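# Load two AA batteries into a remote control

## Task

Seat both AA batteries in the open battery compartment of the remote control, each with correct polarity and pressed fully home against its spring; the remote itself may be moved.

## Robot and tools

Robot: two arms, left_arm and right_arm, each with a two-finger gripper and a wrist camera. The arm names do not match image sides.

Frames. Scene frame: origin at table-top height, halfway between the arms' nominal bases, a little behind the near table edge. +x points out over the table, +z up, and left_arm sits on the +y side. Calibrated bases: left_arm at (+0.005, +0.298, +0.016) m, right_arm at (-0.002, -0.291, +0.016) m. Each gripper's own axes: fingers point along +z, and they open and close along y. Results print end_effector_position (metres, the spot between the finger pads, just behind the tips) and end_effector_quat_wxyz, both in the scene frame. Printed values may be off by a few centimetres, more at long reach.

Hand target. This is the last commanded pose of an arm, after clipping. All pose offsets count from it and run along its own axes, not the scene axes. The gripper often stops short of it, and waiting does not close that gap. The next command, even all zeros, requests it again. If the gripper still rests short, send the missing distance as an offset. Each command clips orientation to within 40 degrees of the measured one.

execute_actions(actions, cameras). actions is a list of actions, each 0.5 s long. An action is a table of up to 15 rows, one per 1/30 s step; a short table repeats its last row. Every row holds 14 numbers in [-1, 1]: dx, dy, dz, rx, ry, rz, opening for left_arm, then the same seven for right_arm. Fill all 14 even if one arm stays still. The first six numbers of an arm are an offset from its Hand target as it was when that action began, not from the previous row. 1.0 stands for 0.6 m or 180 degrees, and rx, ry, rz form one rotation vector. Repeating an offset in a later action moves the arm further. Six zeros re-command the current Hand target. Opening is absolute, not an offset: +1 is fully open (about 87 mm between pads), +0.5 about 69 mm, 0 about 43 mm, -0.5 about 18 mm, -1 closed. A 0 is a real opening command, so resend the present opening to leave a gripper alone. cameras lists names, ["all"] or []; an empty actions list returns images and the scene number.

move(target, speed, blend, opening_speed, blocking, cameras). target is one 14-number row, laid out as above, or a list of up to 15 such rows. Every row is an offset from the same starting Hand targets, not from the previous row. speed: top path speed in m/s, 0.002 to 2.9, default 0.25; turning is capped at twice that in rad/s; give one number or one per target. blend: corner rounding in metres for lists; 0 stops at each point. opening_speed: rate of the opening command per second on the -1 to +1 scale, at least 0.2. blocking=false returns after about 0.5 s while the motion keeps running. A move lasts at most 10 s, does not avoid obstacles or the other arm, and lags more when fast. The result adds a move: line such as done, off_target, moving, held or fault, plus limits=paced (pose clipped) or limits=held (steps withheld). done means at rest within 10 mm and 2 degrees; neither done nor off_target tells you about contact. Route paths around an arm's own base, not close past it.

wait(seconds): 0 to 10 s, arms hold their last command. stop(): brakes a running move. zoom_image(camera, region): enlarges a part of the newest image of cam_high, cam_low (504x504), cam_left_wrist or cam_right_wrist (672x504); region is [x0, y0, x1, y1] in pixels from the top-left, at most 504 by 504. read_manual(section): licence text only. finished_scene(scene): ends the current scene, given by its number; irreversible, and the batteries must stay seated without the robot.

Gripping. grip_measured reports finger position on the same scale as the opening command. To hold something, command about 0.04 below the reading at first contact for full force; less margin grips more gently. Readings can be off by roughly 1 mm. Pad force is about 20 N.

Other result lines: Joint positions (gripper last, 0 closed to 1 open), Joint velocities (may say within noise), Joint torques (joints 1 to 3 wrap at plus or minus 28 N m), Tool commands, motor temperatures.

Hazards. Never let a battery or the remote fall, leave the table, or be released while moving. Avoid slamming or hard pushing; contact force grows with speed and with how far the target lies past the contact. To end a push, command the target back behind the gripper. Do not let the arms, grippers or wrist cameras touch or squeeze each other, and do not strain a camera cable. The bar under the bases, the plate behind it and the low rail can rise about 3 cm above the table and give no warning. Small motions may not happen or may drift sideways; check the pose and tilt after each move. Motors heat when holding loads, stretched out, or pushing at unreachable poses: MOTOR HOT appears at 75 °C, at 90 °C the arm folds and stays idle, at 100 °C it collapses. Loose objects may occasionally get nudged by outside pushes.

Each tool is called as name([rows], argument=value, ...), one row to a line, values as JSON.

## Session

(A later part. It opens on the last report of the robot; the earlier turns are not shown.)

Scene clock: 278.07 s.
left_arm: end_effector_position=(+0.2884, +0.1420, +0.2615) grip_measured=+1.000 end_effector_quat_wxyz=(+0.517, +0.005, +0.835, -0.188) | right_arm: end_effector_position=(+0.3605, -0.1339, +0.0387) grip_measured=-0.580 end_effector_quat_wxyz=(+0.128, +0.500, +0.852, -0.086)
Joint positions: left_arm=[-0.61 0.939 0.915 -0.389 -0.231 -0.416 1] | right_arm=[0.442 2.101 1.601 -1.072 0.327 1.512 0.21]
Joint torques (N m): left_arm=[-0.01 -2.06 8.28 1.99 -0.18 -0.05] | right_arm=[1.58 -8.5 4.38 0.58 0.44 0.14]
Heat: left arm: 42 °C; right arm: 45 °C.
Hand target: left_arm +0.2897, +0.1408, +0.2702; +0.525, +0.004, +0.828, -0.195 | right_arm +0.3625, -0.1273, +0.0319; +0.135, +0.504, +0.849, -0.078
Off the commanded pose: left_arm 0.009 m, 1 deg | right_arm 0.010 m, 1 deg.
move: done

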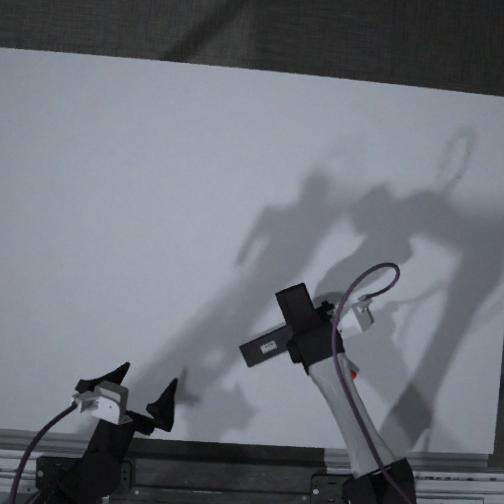

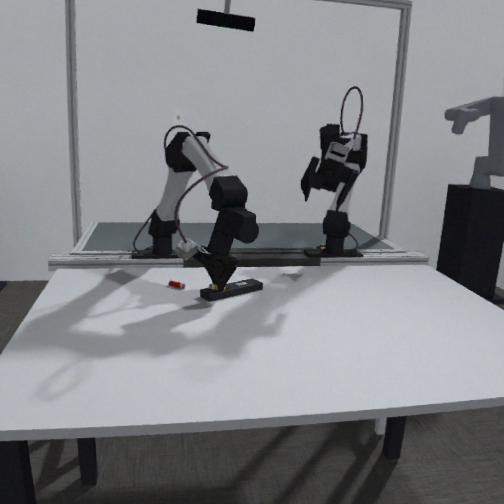

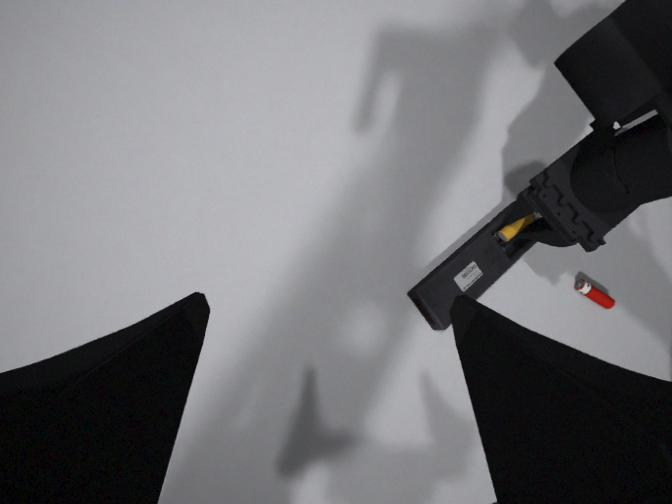

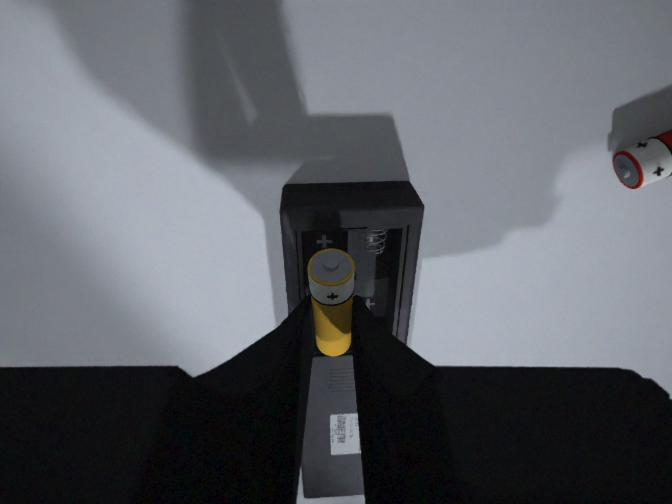

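move(target=[0,0,0,0,0,0,1,0.014,-0.003,-0.012,0,0,0,-0.76], speed=0.03, cameras=["cam_left_wrist","cam_right_wrist"])

zoom_image(camera="cam_right_wrist", region=[230, 150, 480, 400])

zoom_image(camera="cam_left_wrist", region=[450, 150, 600, 280])

Scene clock: 286.53 s.
left_arm: end_effector_position=(+0.2884, +0.1420, +0.2615) grip_measured=+1.000 end_effector_quat_wxyz=(+0.517, +0.005, +0.835, -0.188) | right_arm: end_effector_position=(+0.3591, -0.1315, +0.0392) grip_measured=-0.580 end_effector_quat_wxyz=(+0.139, +0.501, +0.849, -0.092)
Joint positions: left_arm=[-0.61 0.939 0.915 -0.389 -0.231 -0.416 1] | right_arm=[0.461 2.101 1.601 -1.078 0.353 1.539 0.21]
Joint torques (N m): left_arm=[-0.02 -2.09 8.29 1.99 -0.18 -0.06] | right_arm=[2.24 -9.22 4.6 0.43 0.2 0.19]
Heat: left arm: 42 °C; right arm: 45 °C.
Hand target: left_arm +0.2897, +0.1408, +0.2702; +0.525, +0.004, +0.828, -0.195 | right_arm +0.3561, -0.1193, +0.0362; +0.135, +0.504, +0.849, -0.078
Off the commanded pose: left_arm 0.009 m, 1 deg | right_arm 0.013 m, 2 deg.
move: off_target (right_arm)
Images, in order (width x height): cam_left_wrist 672x504, cam_right_wrist 672x504.

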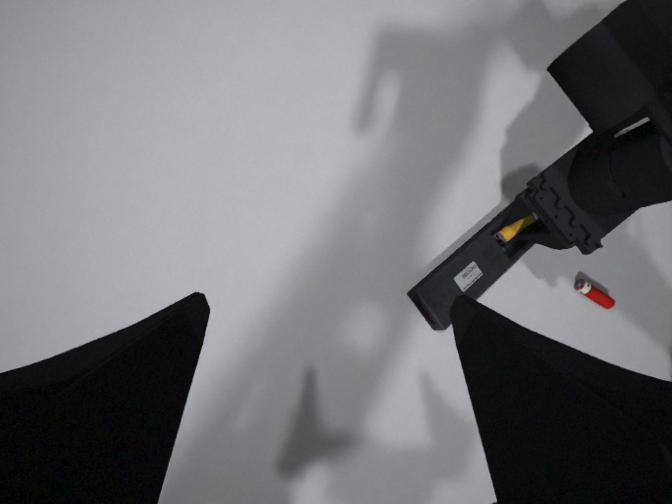

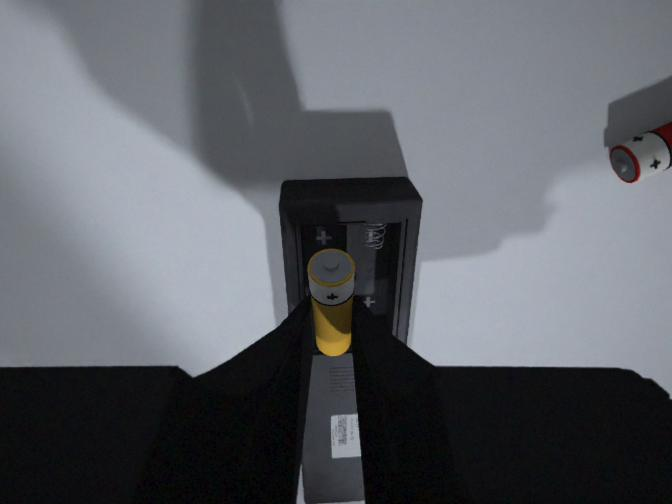

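Scaled by 2.016.

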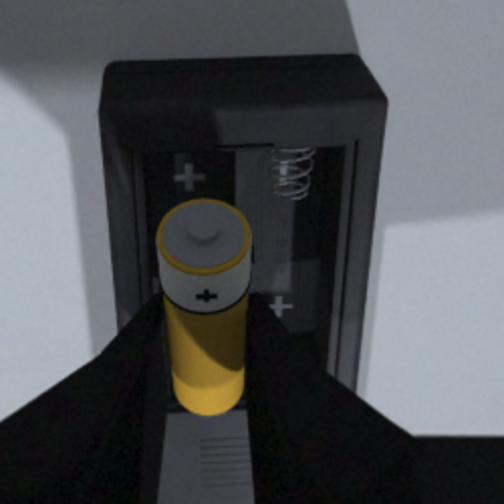

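Scaled by 3.360.

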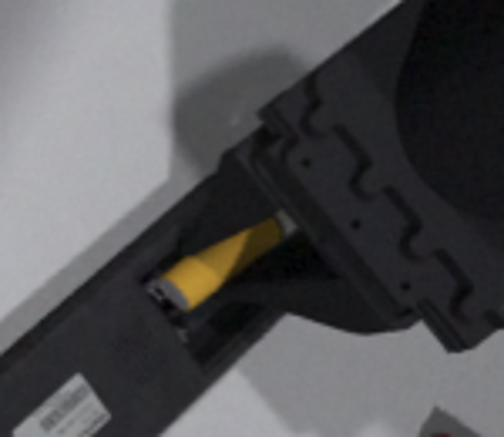

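move([
  [0,0,0,0,0,0,1,0,0,0,0,0.045,0,-0.76],
  [0,0,0,0,0,0,1,0,0,0,0,0.045,0,-0.4],
], speed=0.04, opening_speed=0.4, cameras=["cam_left_wrist","cam_right_wrist","cam_low"])

zoom_image(camera="cam_right_wrist", region=[230, 150, 480, 400])

zoom_image(camera="cam_left_wrist", region=[450, 150, 600, 280])

zoom_image(camera="cam_low", region=[180, 250, 280, 310])

Scene clock: 305.77 s.
left_arm: end_effector_position=(+0.2884, +0.1420, +0.2615) grip_measured=+1.000 end_effector_quat_wxyz=(+0.517, +0.005, +0.835, -0.188) | right_arm: end_effector_position=(+0.3568, -0.1235, +0.0381) grip_measured=-0.400 end_effector_quat_wxyz=(+0.079, +0.511, +0.854, -0.051)
Joint positions: left_arm=[-0.61 0.939 0.915 -0.389 -0.231 -0.416 1] | right_arm=[0.415 2.101 1.601 -1.065 0.206 1.502 0.3]
Joint torques (N m): left_arm=[-0.03 -2.06 8.35 1.99 -0.17 -0.05] | right_arm=[0.53 -9.24 4.86 0.42 0.17 -0.14]
Motor temperatures (°C): left_arm=[25 30 42 36 24 22 23] | right_arm=[23 47 39 24 24 22 25]
Heat: left arm: 42 °C; right arm: 47 °C.
Hand target: left_arm +0.2897, +0.1408, +0.2702; +0.525, +0.004, +0.828, -0.195 | right_arm +0.3561, -0.1193, +0.0362; +0.075, +0.509, +0.857, -0.042
Off the commanded pose: left_arm 0.009 m, 1 deg | right_arm 0.005 m, 1 deg.
move: done
Images, in order (width x height): cam_low 504x504, cam_left_wrist 672x504, cam_right_wrist 672x504.

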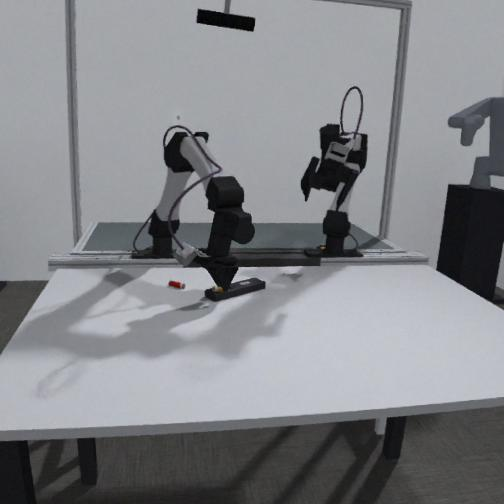

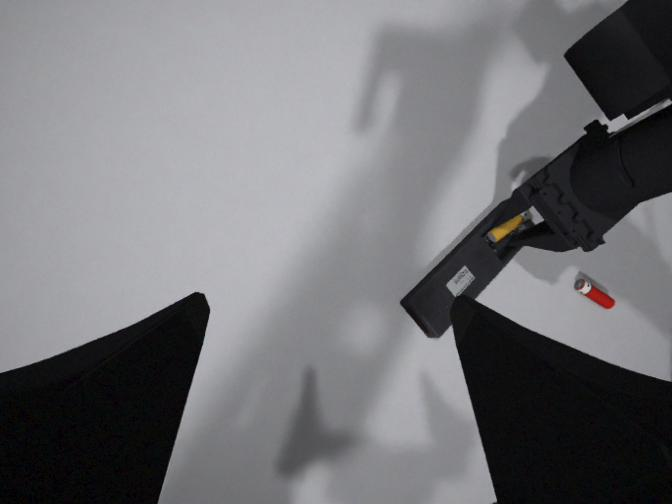

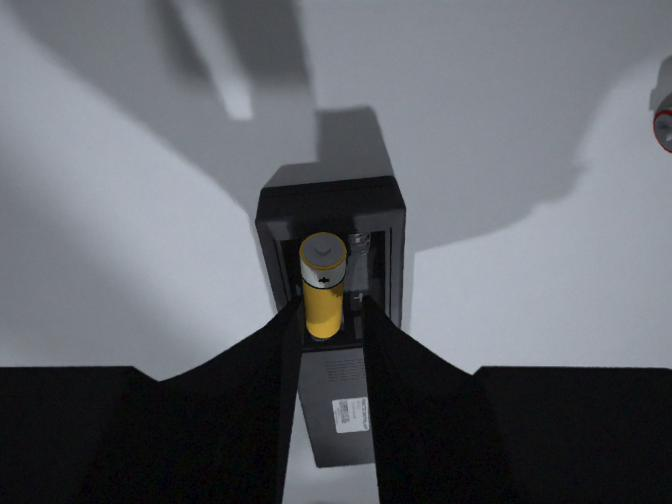

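Scaled by 2.016.

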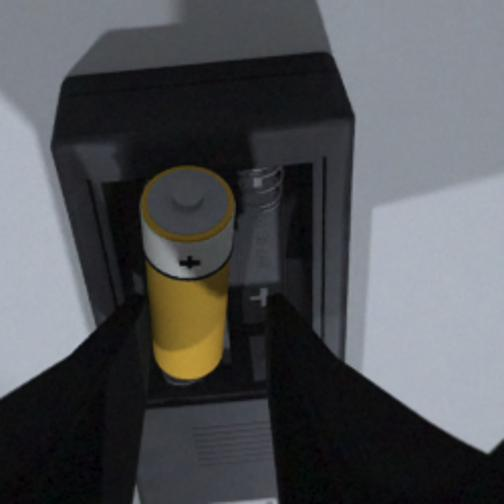

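Scaled by 3.360.

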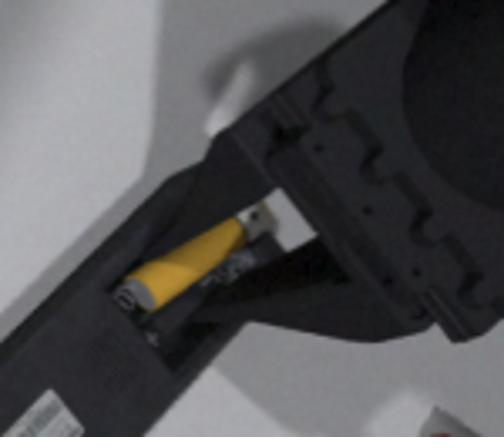

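Scaled by 5.040.

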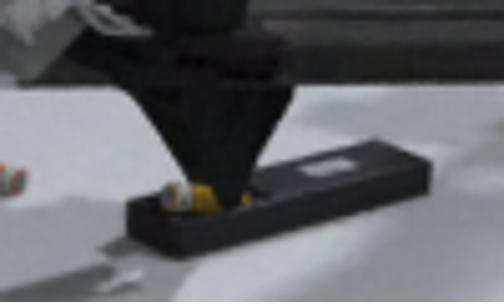

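move([
  [0,0,0,0,0,0,1,0,0,-0.1,0,0,0,-0.4],
  [0,0,0,0,0,0,1,-0.03,0,-0.1,0,0,0,-1],
], speed=0.1, cameras=["all"])

zoom_image(camera="cam_right_wrist", region=[230, 130, 480, 400])

zoom_image(camera="cam_left_wrist", region=[450, 150, 600, 280])

zoom_image(camera="cam_low", region=[180, 250, 280, 310])

Scene clock: 317.00 s.
left_arm: end_effector_position=(+0.2884, +0.1420, +0.2615) grip_measured=+1.000 end_effector_quat_wxyz=(+0.517, +0.005, +0.835, -0.188) | right_arm: end_effector_position=(+0.3537, -0.1315, +0.0770) grip_measured=-0.970 end_effector_quat_wxyz=(+0.065, +0.509, +0.855, -0.068)
Joint positions: left_arm=[-0.61 0.939 0.915 -0.389 -0.231 -0.416 1] | right_arm=[0.399 2.092 1.744 -1.258 0.203 1.488 0.015]
Joint torques (N m): left_arm=[-0.06 -2.04 8.28 1.97 -0.17 -0.05] | right_arm=[0.47 -11.86 9.2 0.05 0.2 -0.16]
Heat: left arm: 42 °C; right arm: 47 °C.
Hand target: left_arm +0.2897, +0.1408, +0.2702; +0.525, +0.004, +0.828, -0.195 | right_arm +0.3594, -0.1258, +0.0984; +0.075, +0.508, +0.857, -0.042
Off the commanded pose: left_arm 0.009 m, 1 deg | right_arm 0.023 m, 3 deg.
move: off_target (right_arm); target 2's new opening was sent with right_arm's hand 0.023 m and 3 deg from that target

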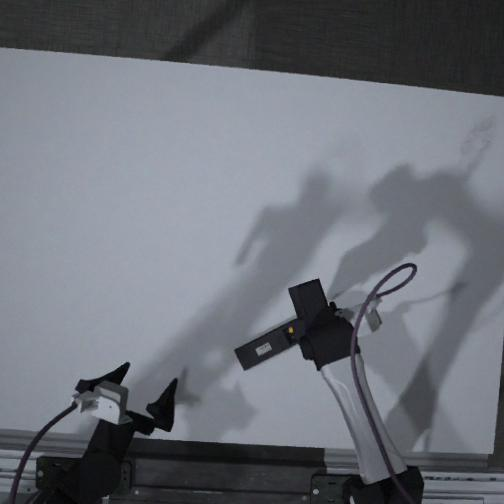

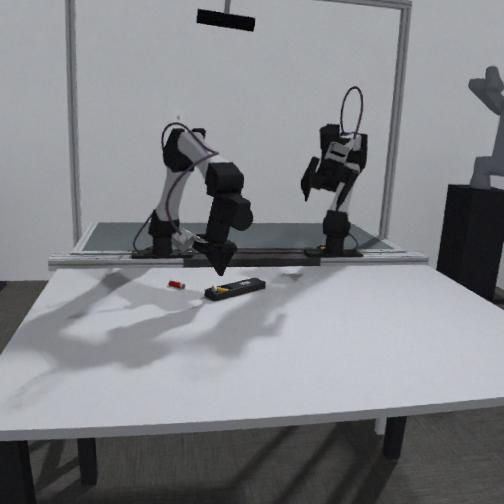

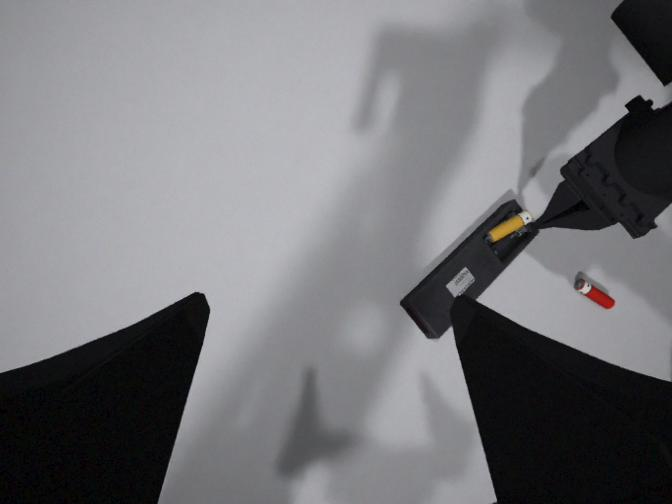

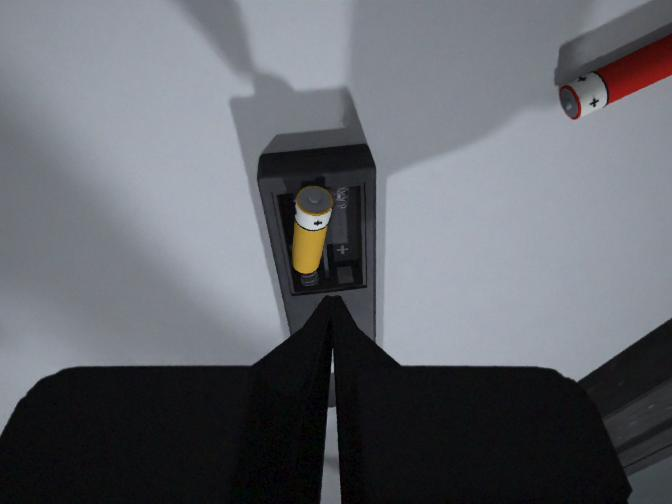

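Scaled by 1.867.

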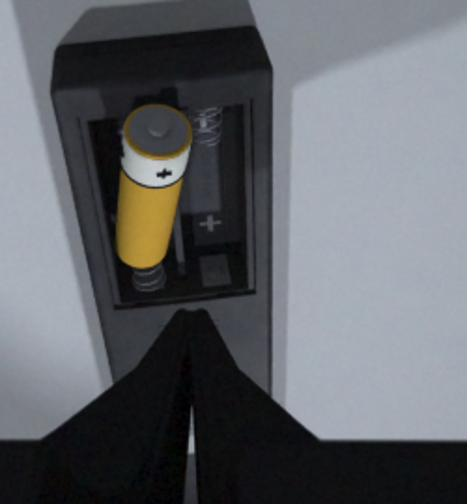

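Scaled by 3.360.

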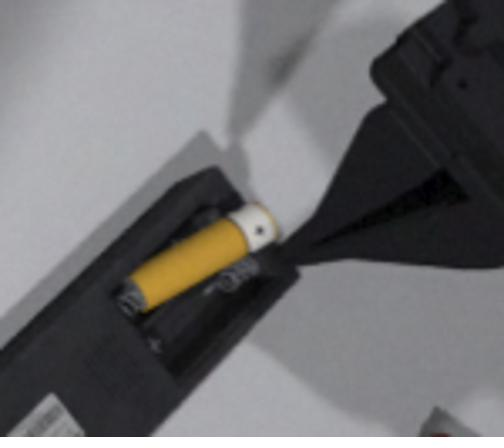

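Scaled by 5.040.

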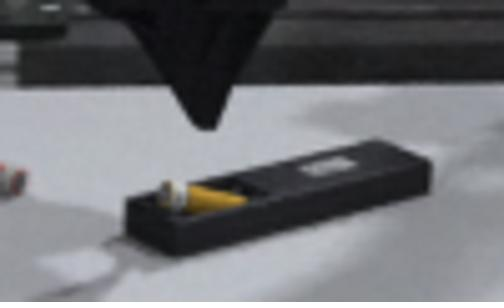

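move(target=[0,0,0,0,0,0,1,0.0055,0.0072,0.074,0,-0.01,0.042,-0.4], speed=0.1, cameras=["cam_right_wrist"])

zoom_image(camera="cam_right_wrist", region=[230, 130, 480, 400])

Scene clock: 358.43 s.
left_arm: end_effector_position=(+0.2884, +0.1420, +0.2615) grip_measured=+1.000 end_effector_quat_wxyz=(+0.517, +0.005, +0.835, -0.188) | right_arm: end_effector_position=(+0.3622, -0.1273, +0.0518) grip_measured=-0.400 end_effector_quat_wxyz=(+0.078, +0.558, +0.824, -0.050)
Joint positions: left_arm=[-0.61 0.939 0.915 -0.389 -0.231 -0.416 1] | right_arm=[0.399 2.092 1.644 -1.124 0.203 1.6 0.3]
Joint torques (N m): left_arm=[-0.03 -2.1 8.31 1.99 -0.18 -0.05] | right_arm=[0.66 -10.06 5.12 0.36 0.51 0.07]
Heat: left arm: 42 °C; right arm: 48 °C.
Hand target: left_arm +0.2897, +0.1408, +0.2702; +0.525, +0.004, +0.828, -0.195 | right_arm +0.3654, -0.1275, +0.0542; +0.091, +0.563, +0.820, -0.045
Off the commanded pose: left_arm 0.009 m, 1 deg | right_arm 0.004 m, 2 deg.
move: done
Images, in order (width x height): cam_right_wrist 672x504.

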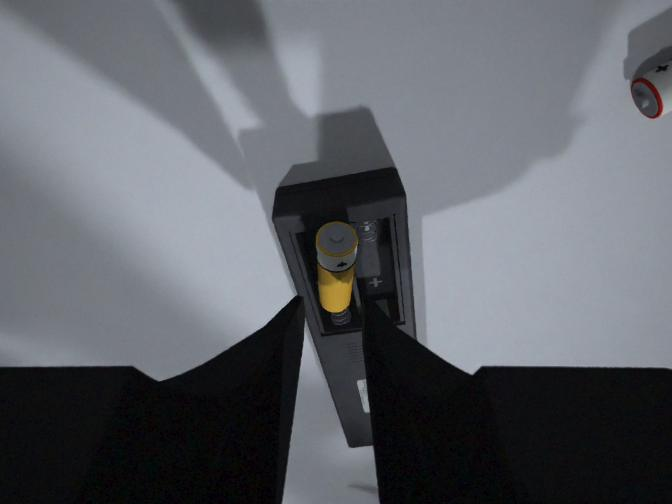

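Scaled by 1.867.

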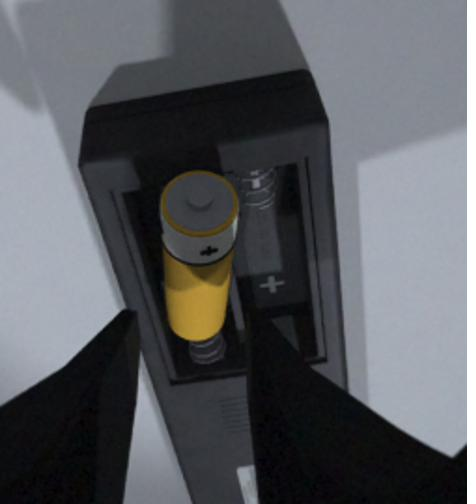

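move([
  [0,0,0,0,0,0,1,0.004,0,0.029,0,0,0,-0.4],
  [0,0,0,0,0,0,1,0.004,0,0.029,0,0,0,-0.7],
], speed=0.06, opening_speed=0.5, cameras=["cam_right_wrist","cam_left_wrist"])

zoom_image(camera="cam_right_wrist", region=[230, 130, 480, 400])

zoom_image(camera="cam_left_wrist", region=[450, 150, 600, 280])

Scene clock: 367.03 s.
left_arm: end_effector_position=(+0.2884, +0.1420, +0.2615) grip_measured=+1.000 end_effector_quat_wxyz=(+0.517, +0.005, +0.835, -0.188) | right_arm: end_effector_position=(+0.3639, -0.1264, +0.0416) grip_measured=-0.633 end_effector_quat_wxyz=(+0.082, +0.559, +0.824, -0.043)
Joint positions: left_arm=[-0.61 0.939 0.915 -0.389 -0.231 -0.416 1] | right_arm=[0.399 2.092 1.602 -1.065 0.203 1.601 0.183]
Joint torques (N m): left_arm=[-0.06 -2.1 8.31 1.98 -0.18 -0.06] | right_arm=[0.32 -8.65 4.81 0.45 0.51 0.02]
Heat: left arm: 42 °C; right arm: 48 °C.
Hand target: left_arm +0.2897, +0.1408, +0.2702; +0.525, +0.004, +0.828, -0.195 | right_arm +0.3663, -0.1284, +0.0366; +0.091, +0.563, +0.820, -0.045
Off the commanded pose: left_arm 0.009 m, 1 deg | right_arm 0.006 m, 1 deg.
move: done
Images, in order (width x height): cam_left_wrist 672x504, cam_right_wrist 672x504.

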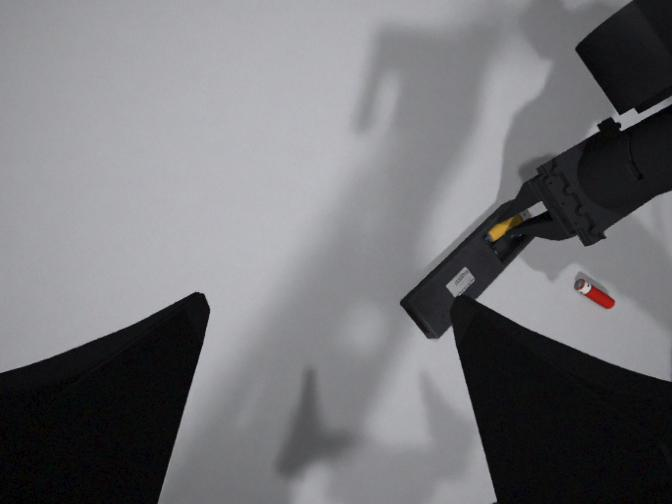

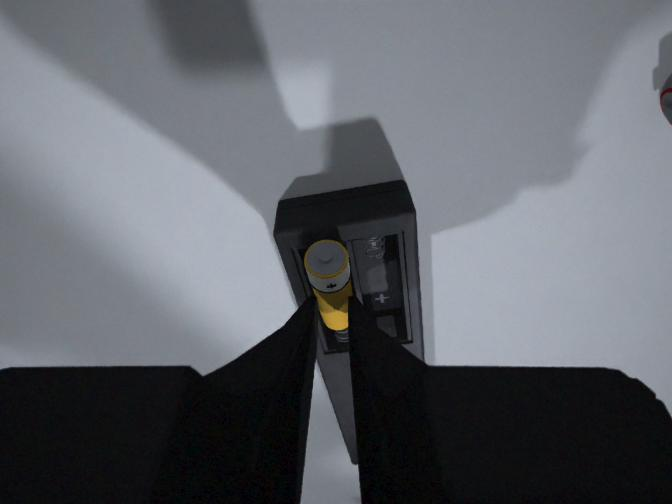

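Scaled by 1.867.

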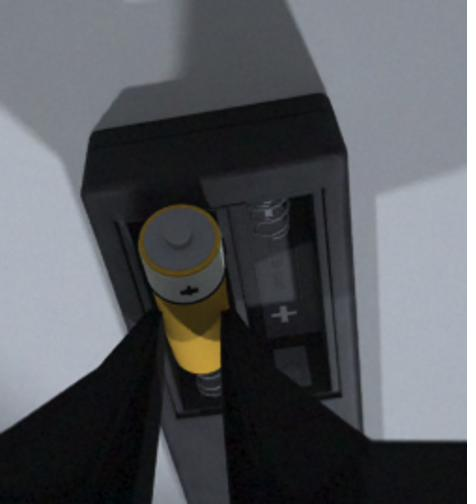

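Scaled by 3.360.

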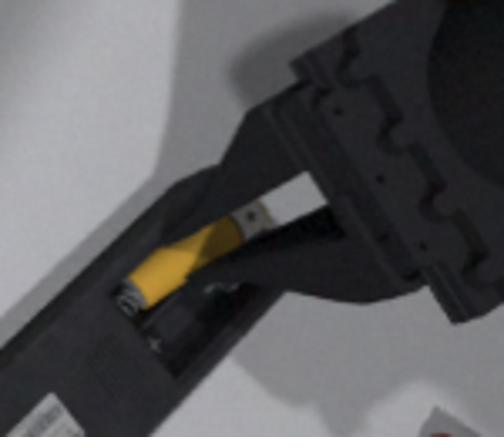

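move([
  [0,0,0,0,0,0,1,0.016,0,-0.003,0,0,-0.04,-0.74],
  [0,0,0,0,0,0,1,0.017,0,0.008,0,0.075,-0.04,-0.74],
], speed=0.04, cameras=["cam_right_wrist","cam_left_wrist","cam_low"])

zoom_image(camera="cam_right_wrist", region=[230, 130, 480, 400])

zoom_image(camera="cam_left_wrist", region=[450, 150, 600, 280])

zoom_image(camera="cam_low", region=[180, 250, 280, 310])

Scene clock: 384.43 s.
left_arm: end_effector_position=(+0.2884, +0.1420, +0.2615) grip_measured=+1.000 end_effector_quat_wxyz=(+0.517, +0.005, +0.835, -0.188) | right_arm: end_effector_position=(+0.3597, -0.1225, +0.0413) grip_measured=-0.739 end_effector_quat_wxyz=(-0.006, +0.515, +0.857, +0.015)
Joint positions: left_arm=[-0.61 0.939 0.915 -0.389 -0.231 -0.416 1] | right_arm=[0.318 2.11 1.608 -1.051 -0.011 1.411 0.13]
Joint torques (N m): left_arm=[-0.02 -2.07 8.34 1.98 -0.18 -0.06] | right_arm=[0.27 -6.68 6.09 0.52 0.17 -0.17]
Heat: left arm: 42 °C; right arm: 46 °C.
Hand target: left_arm +0.2897, +0.1408, +0.2702; +0.525, +0.004, +0.828, -0.195 | right_arm +0.3633, -0.1200, +0.0299; -0.009, +0.512, +0.859, +0.016
Off the commanded pose: left_arm 0.009 m, 1 deg | right_arm 0.012 m, 1 deg.
move: off_target (right_arm)
Images, in order (width x height): cam_low 504x504, cam_left_wrist 672x504, cam_right_wrist 672x504.

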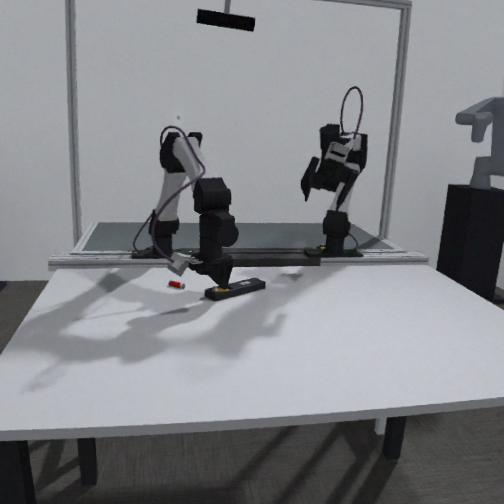

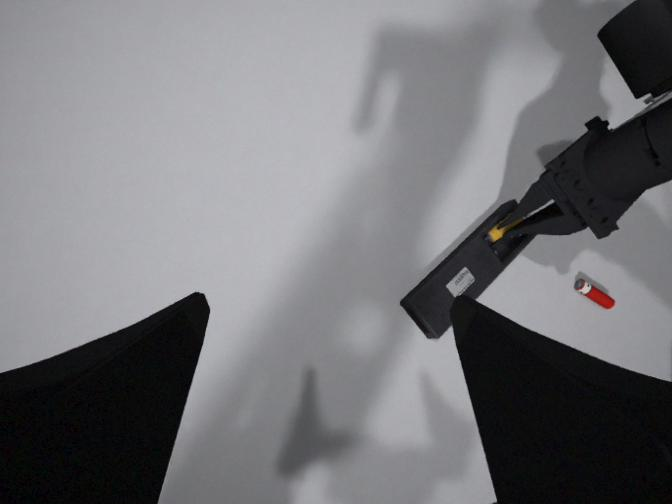

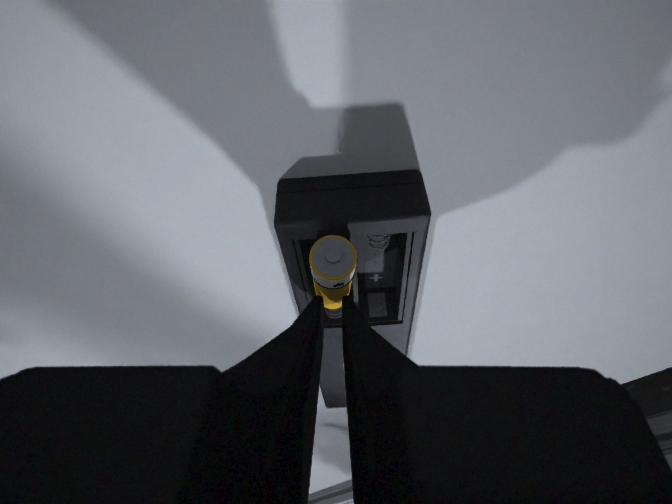

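Scaled by 1.867.

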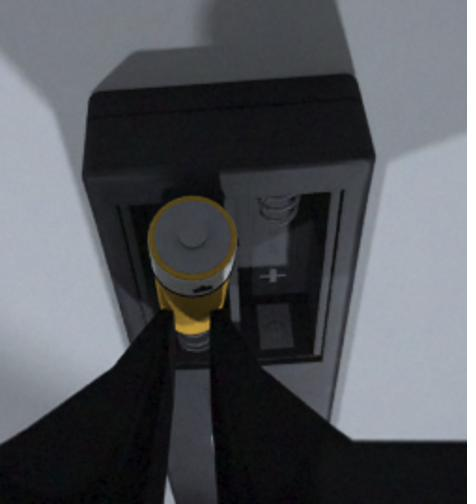

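Scaled by 3.360.

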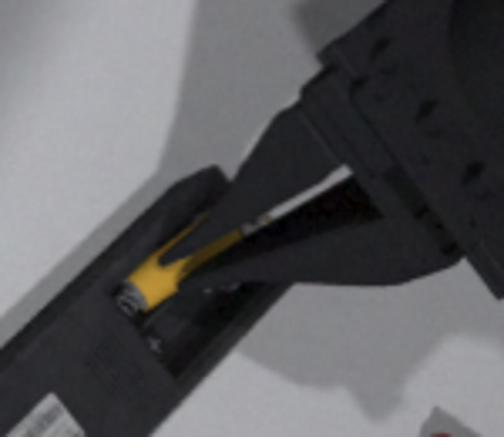

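Scaled by 5.040.

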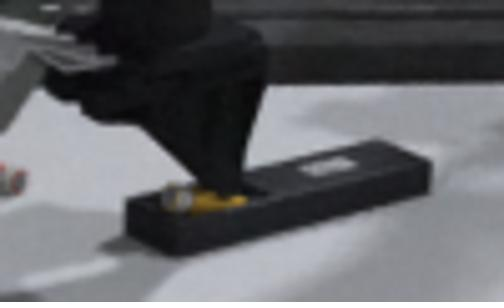

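move([
  [0,0,0,0,0,0,1,0,0,0,0,0,0,-0.55],
  [0,0,0,0,0,0,1,-0.03,0,-0.1,0,0,0,-0.55],
  [0,0,0,0,0,0,1,-0.05,0,-0.1,0,0,0,-1],
], speed=0.1, opening_speed=0.6, cameras=["cam_right_wrist","cam_left_wrist","cam_low"])

zoom_image(camera="cam_right_wrist", region=[230, 130, 480, 400])

zoom_image(camera="cam_left_wrist", region=[450, 150, 600, 280])

zoom_image(camera="cam_low", region=[180, 250, 280, 310])

Scene clock: 395.50 s.
left_arm: end_effector_position=(+0.2884, +0.1420, +0.2615) grip_measured=+1.000 end_effector_quat_wxyz=(+0.517, +0.005, +0.835, -0.188) | right_arm: end_effector_position=(+0.3724, -0.1500, +0.0812) grip_measured=-0.970 end_effector_quat_wxyz=(-0.016, +0.516, +0.856, +0.009)
Joint positions: left_arm=[-0.61 0.939 0.915 -0.389 -0.231 -0.416 1] | right_arm=[0.242 2.119 1.782 -1.24 -0.019 1.338 0.015]
Joint torques (N m): left_arm=[-0.01 -2.1 8.29 1.98 -0.18 -0.05] | right_arm=[0.43 -9.26 9.28 0.1 0.24 -0.18]
Heat: left arm: 42 °C; right arm: 46 °C.
Hand target: left_arm +0.2897, +0.1408, +0.2702; +0.525, +0.004, +0.828, -0.195 | right_arm +0.3774, -0.1485, +0.0889; -0.009, +0.512, +0.859, +0.015
Off the commanded pose: left_arm 0.009 m, 1 deg | right_arm 0.009 m, 1 deg.
move: done
Images, in order (width x height): cam_low 504x504, cam_left_wrist 672x504, cam_right_wrist 672x504.

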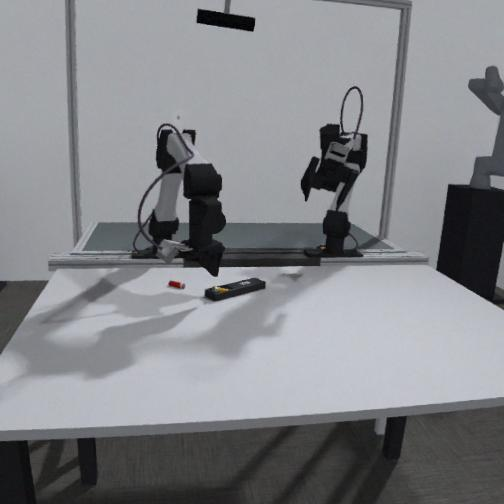

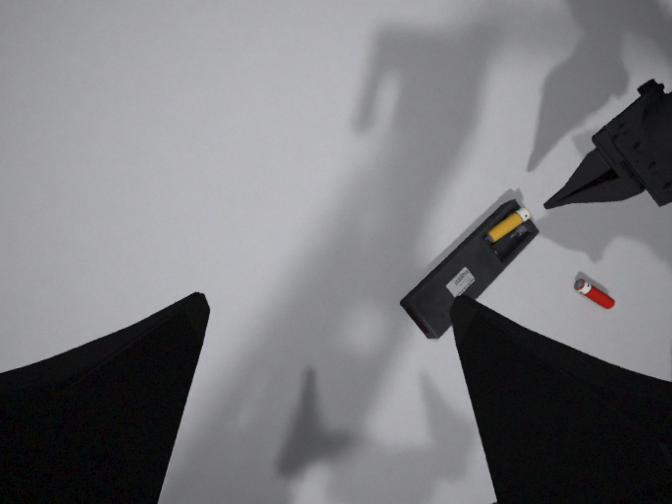

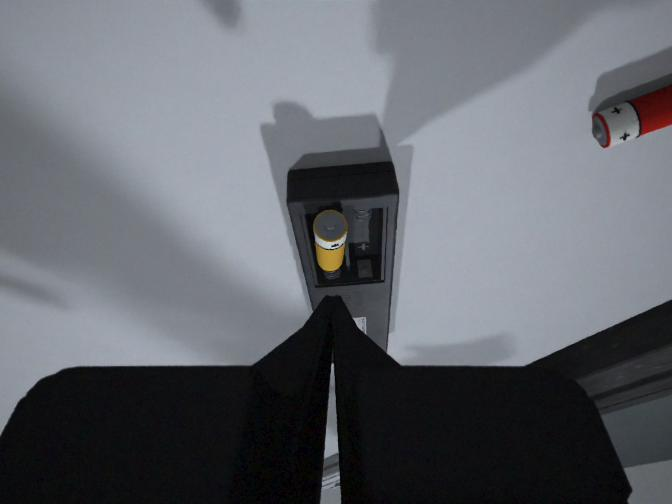

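Scaled by 1.867.

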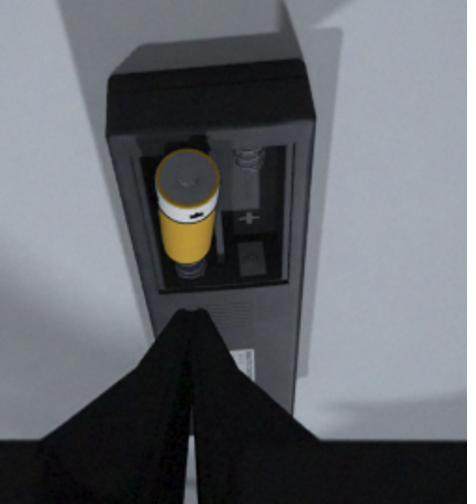

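Scaled by 3.360.

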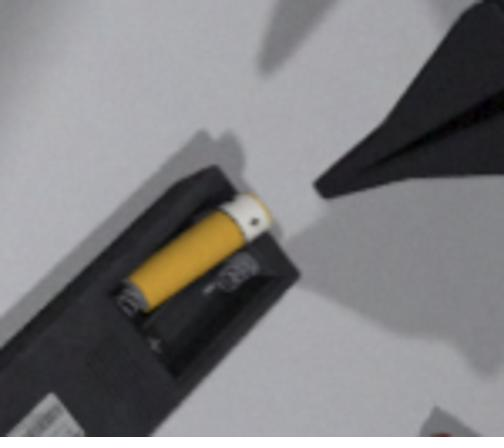

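Scaled by 5.040.

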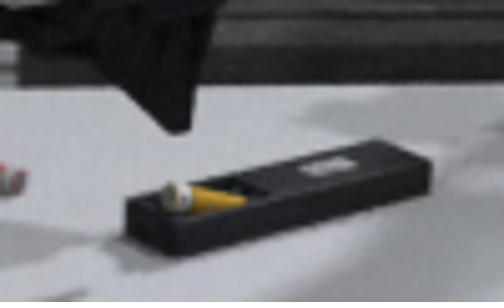

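move([
  [0,0,0,0,0,0,1,0.028,-0.0035,0.05,0,0,0,-1],
  [0,0,0,0,0,0,1,0.028,-0.0035,0.105,0,0,0,-1],
], speed=[0.1,0.03], cameras=["cam_right_wrist","cam_left_wrist","cam_low"])

zoom_image(camera="cam_right_wrist", region=[230, 130, 480, 400])

zoom_image(camera="cam_left_wrist", region=[450, 150, 600, 280])

zoom_image(camera="cam_low", region=[180, 250, 280, 310])

Scene clock: 434.60 s.
left_arm: end_effector_position=(+0.2884, +0.1420, +0.2615) grip_measured=+1.000 end_effector_quat_wxyz=(+0.517, +0.005, +0.835, -0.188) | right_arm: end_effector_position=(+0.3648, -0.1320, +0.0457) grip_measured=-0.970 end_effector_quat_wxyz=(-0.019, +0.509, +0.860, +0.025)
Joint positions: left_arm=[-0.61 0.939 0.915 -0.389 -0.231 -0.416 1] | right_arm=[0.278 2.119 1.634 -1.072 -0.044 1.357 0.015]
Joint torques (N m): left_arm=[-0.06 -2.09 8.34 1.99 -0.18 -0.06] | right_arm=[0.98 -7.1 3.18 0.75 0.49 0.06]
Heat: left arm: 43 °C; right arm: 47 °C.
Hand target: left_arm +0.2897, +0.1408, +0.2702; +0.525, +0.004, +0.828, -0.195 | right_arm +0.3677, -0.1324, +0.0265; -0.009, +0.512, +0.859, +0.016
Off the commanded pose: left_arm 0.009 m, 1 deg | right_arm 0.019 m, 2 deg.
move: off_target (right_arm)
Images, in order (width x height): cam_low 504x504, cam_left_wrist 672x504, cam_right_wrist 672x504.

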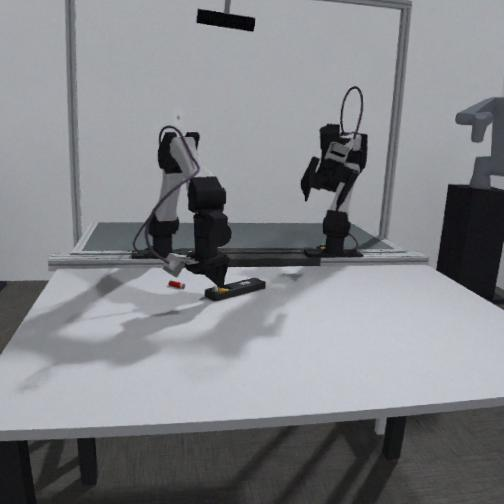

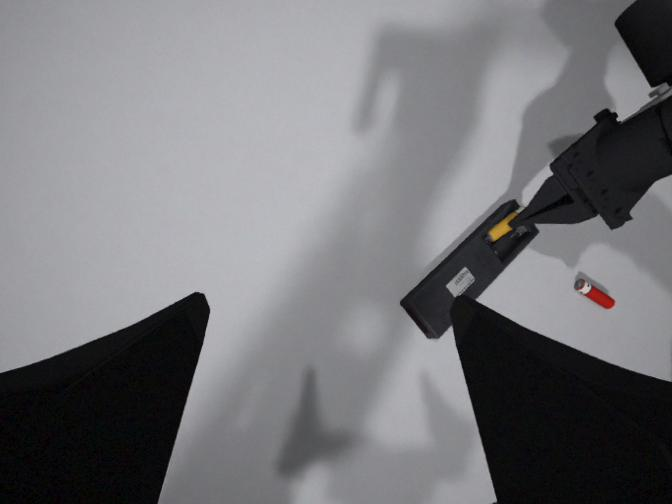

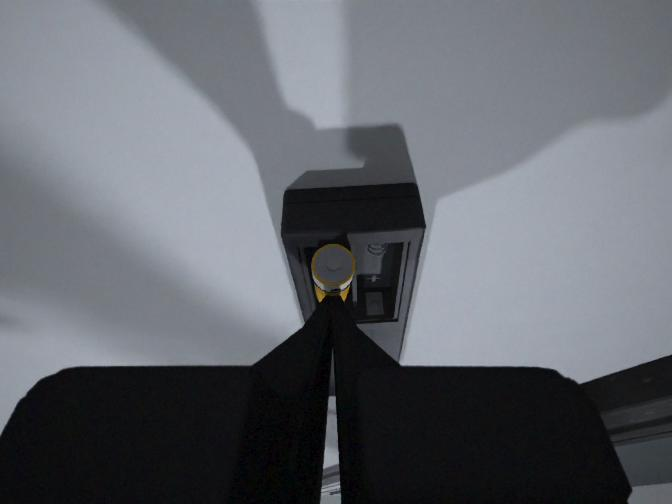

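Scaled by 1.867.

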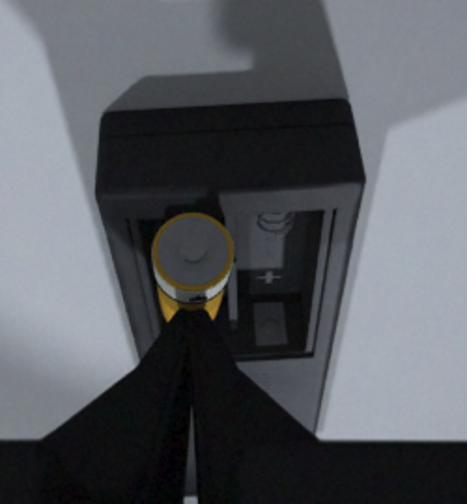

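Scaled by 3.360.

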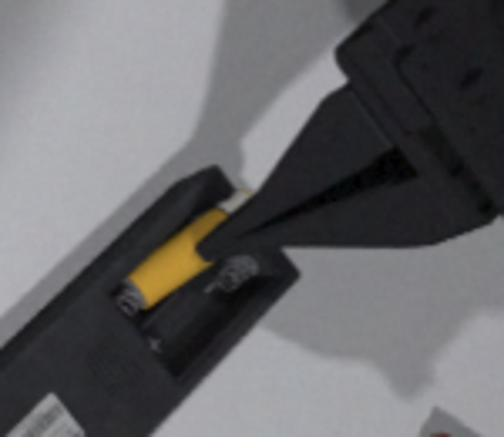

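Scaled by 5.040.

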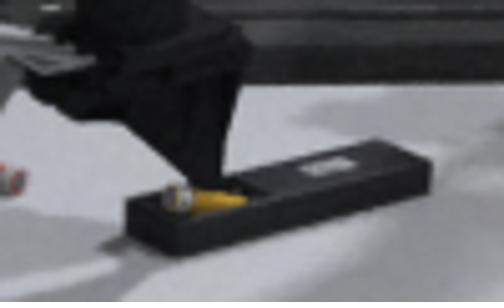

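move([
  [0,0,0,0,0,0,1,0.022,0.0,0.0,0,0,0,-1],
], speed=0.03, cameras=["cam_right_wrist","cam_left_wrist","cam_low"])

zoom_image(camera="cam_right_wrist", region=[230, 130, 480, 400])

zoom_image(camera="cam_left_wrist", region=[450, 150, 600, 280])

zoom_image(camera="cam_low", region=[180, 250, 280, 310])

Scene clock: 442.80 s.
left_arm: end_effector_position=(+0.2884, +0.1420, +0.2615) grip_measured=+1.000 end_effector_quat_wxyz=(+0.517, +0.005, +0.835, -0.188) | right_arm: end_effector_position=(+0.3588, -0.1199, +0.0414) grip_measured=-0.970 end_effector_quat_wxyz=(-0.020, +0.507, +0.861, +0.024)
Joint positions: left_arm=[-0.61 0.939 0.915 -0.389 -0.231 -0.416 1] | right_arm=[0.31 2.119 1.615 -1.055 -0.045 1.385 0.015]
Joint torques (N m): left_arm=[-0.01 -2.09 8.34 1.98 -0.17 -0.05] | right_arm=[0.92 -7.73 3.73 0.67 0.48 0.13]
Heat: left arm: 43 °C; right arm: 46 °C.
Hand target: left_arm +0.2897, +0.1408, +0.2702; +0.525, +0.004, +0.828, -0.195 | right_arm +0.3614, -0.1209, +0.0269; -0.009, +0.512, +0.859, +0.016
Off the commanded pose: left_arm 0.009 m, 1 deg | right_arm 0.015 m, 2 deg.
move: off_target (right_arm)
Images, in order (width x height): cam_low 504x504, cam_left_wrist 672x504, cam_right_wrist 672x504.

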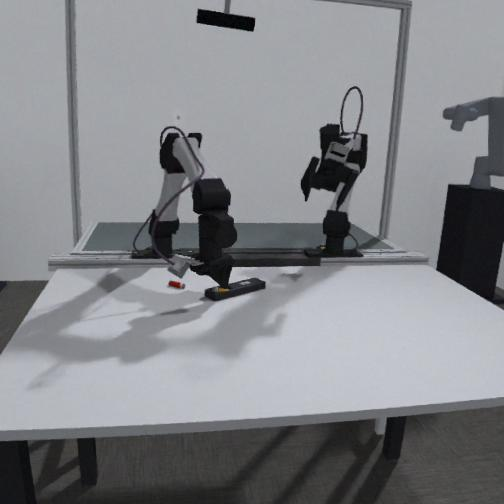

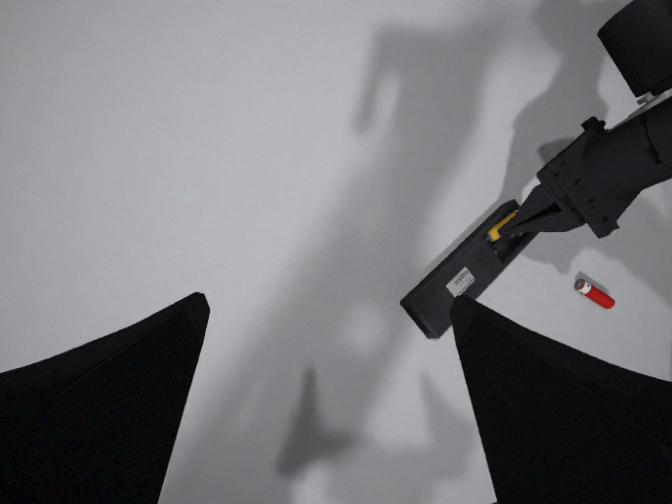

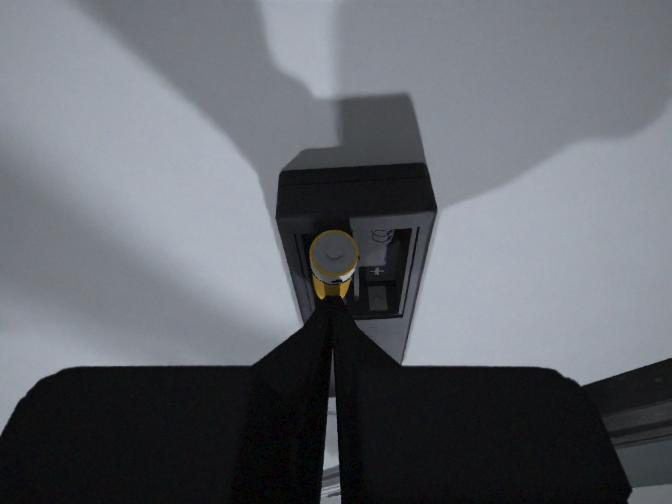

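Scaled by 1.867.

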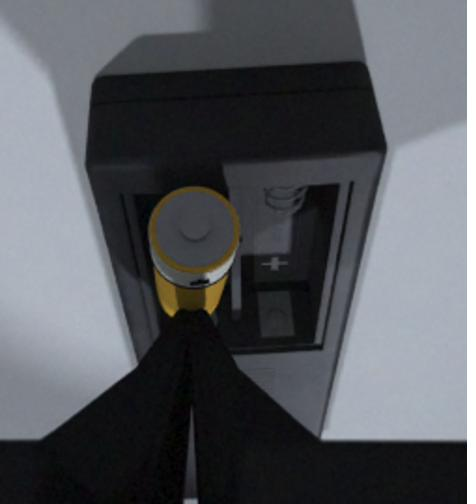

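Scaled by 3.360.

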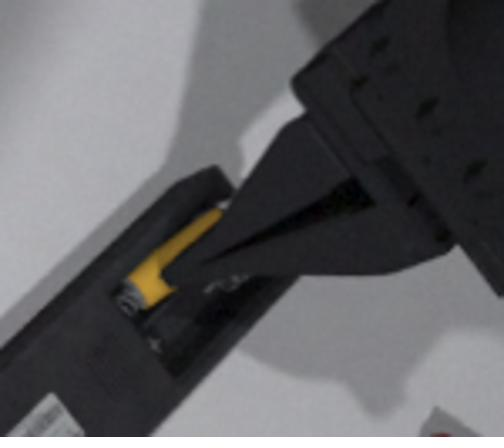

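Scaled by 5.040.

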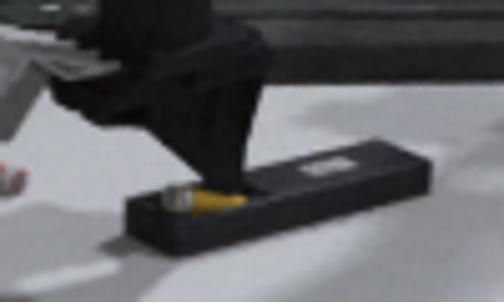

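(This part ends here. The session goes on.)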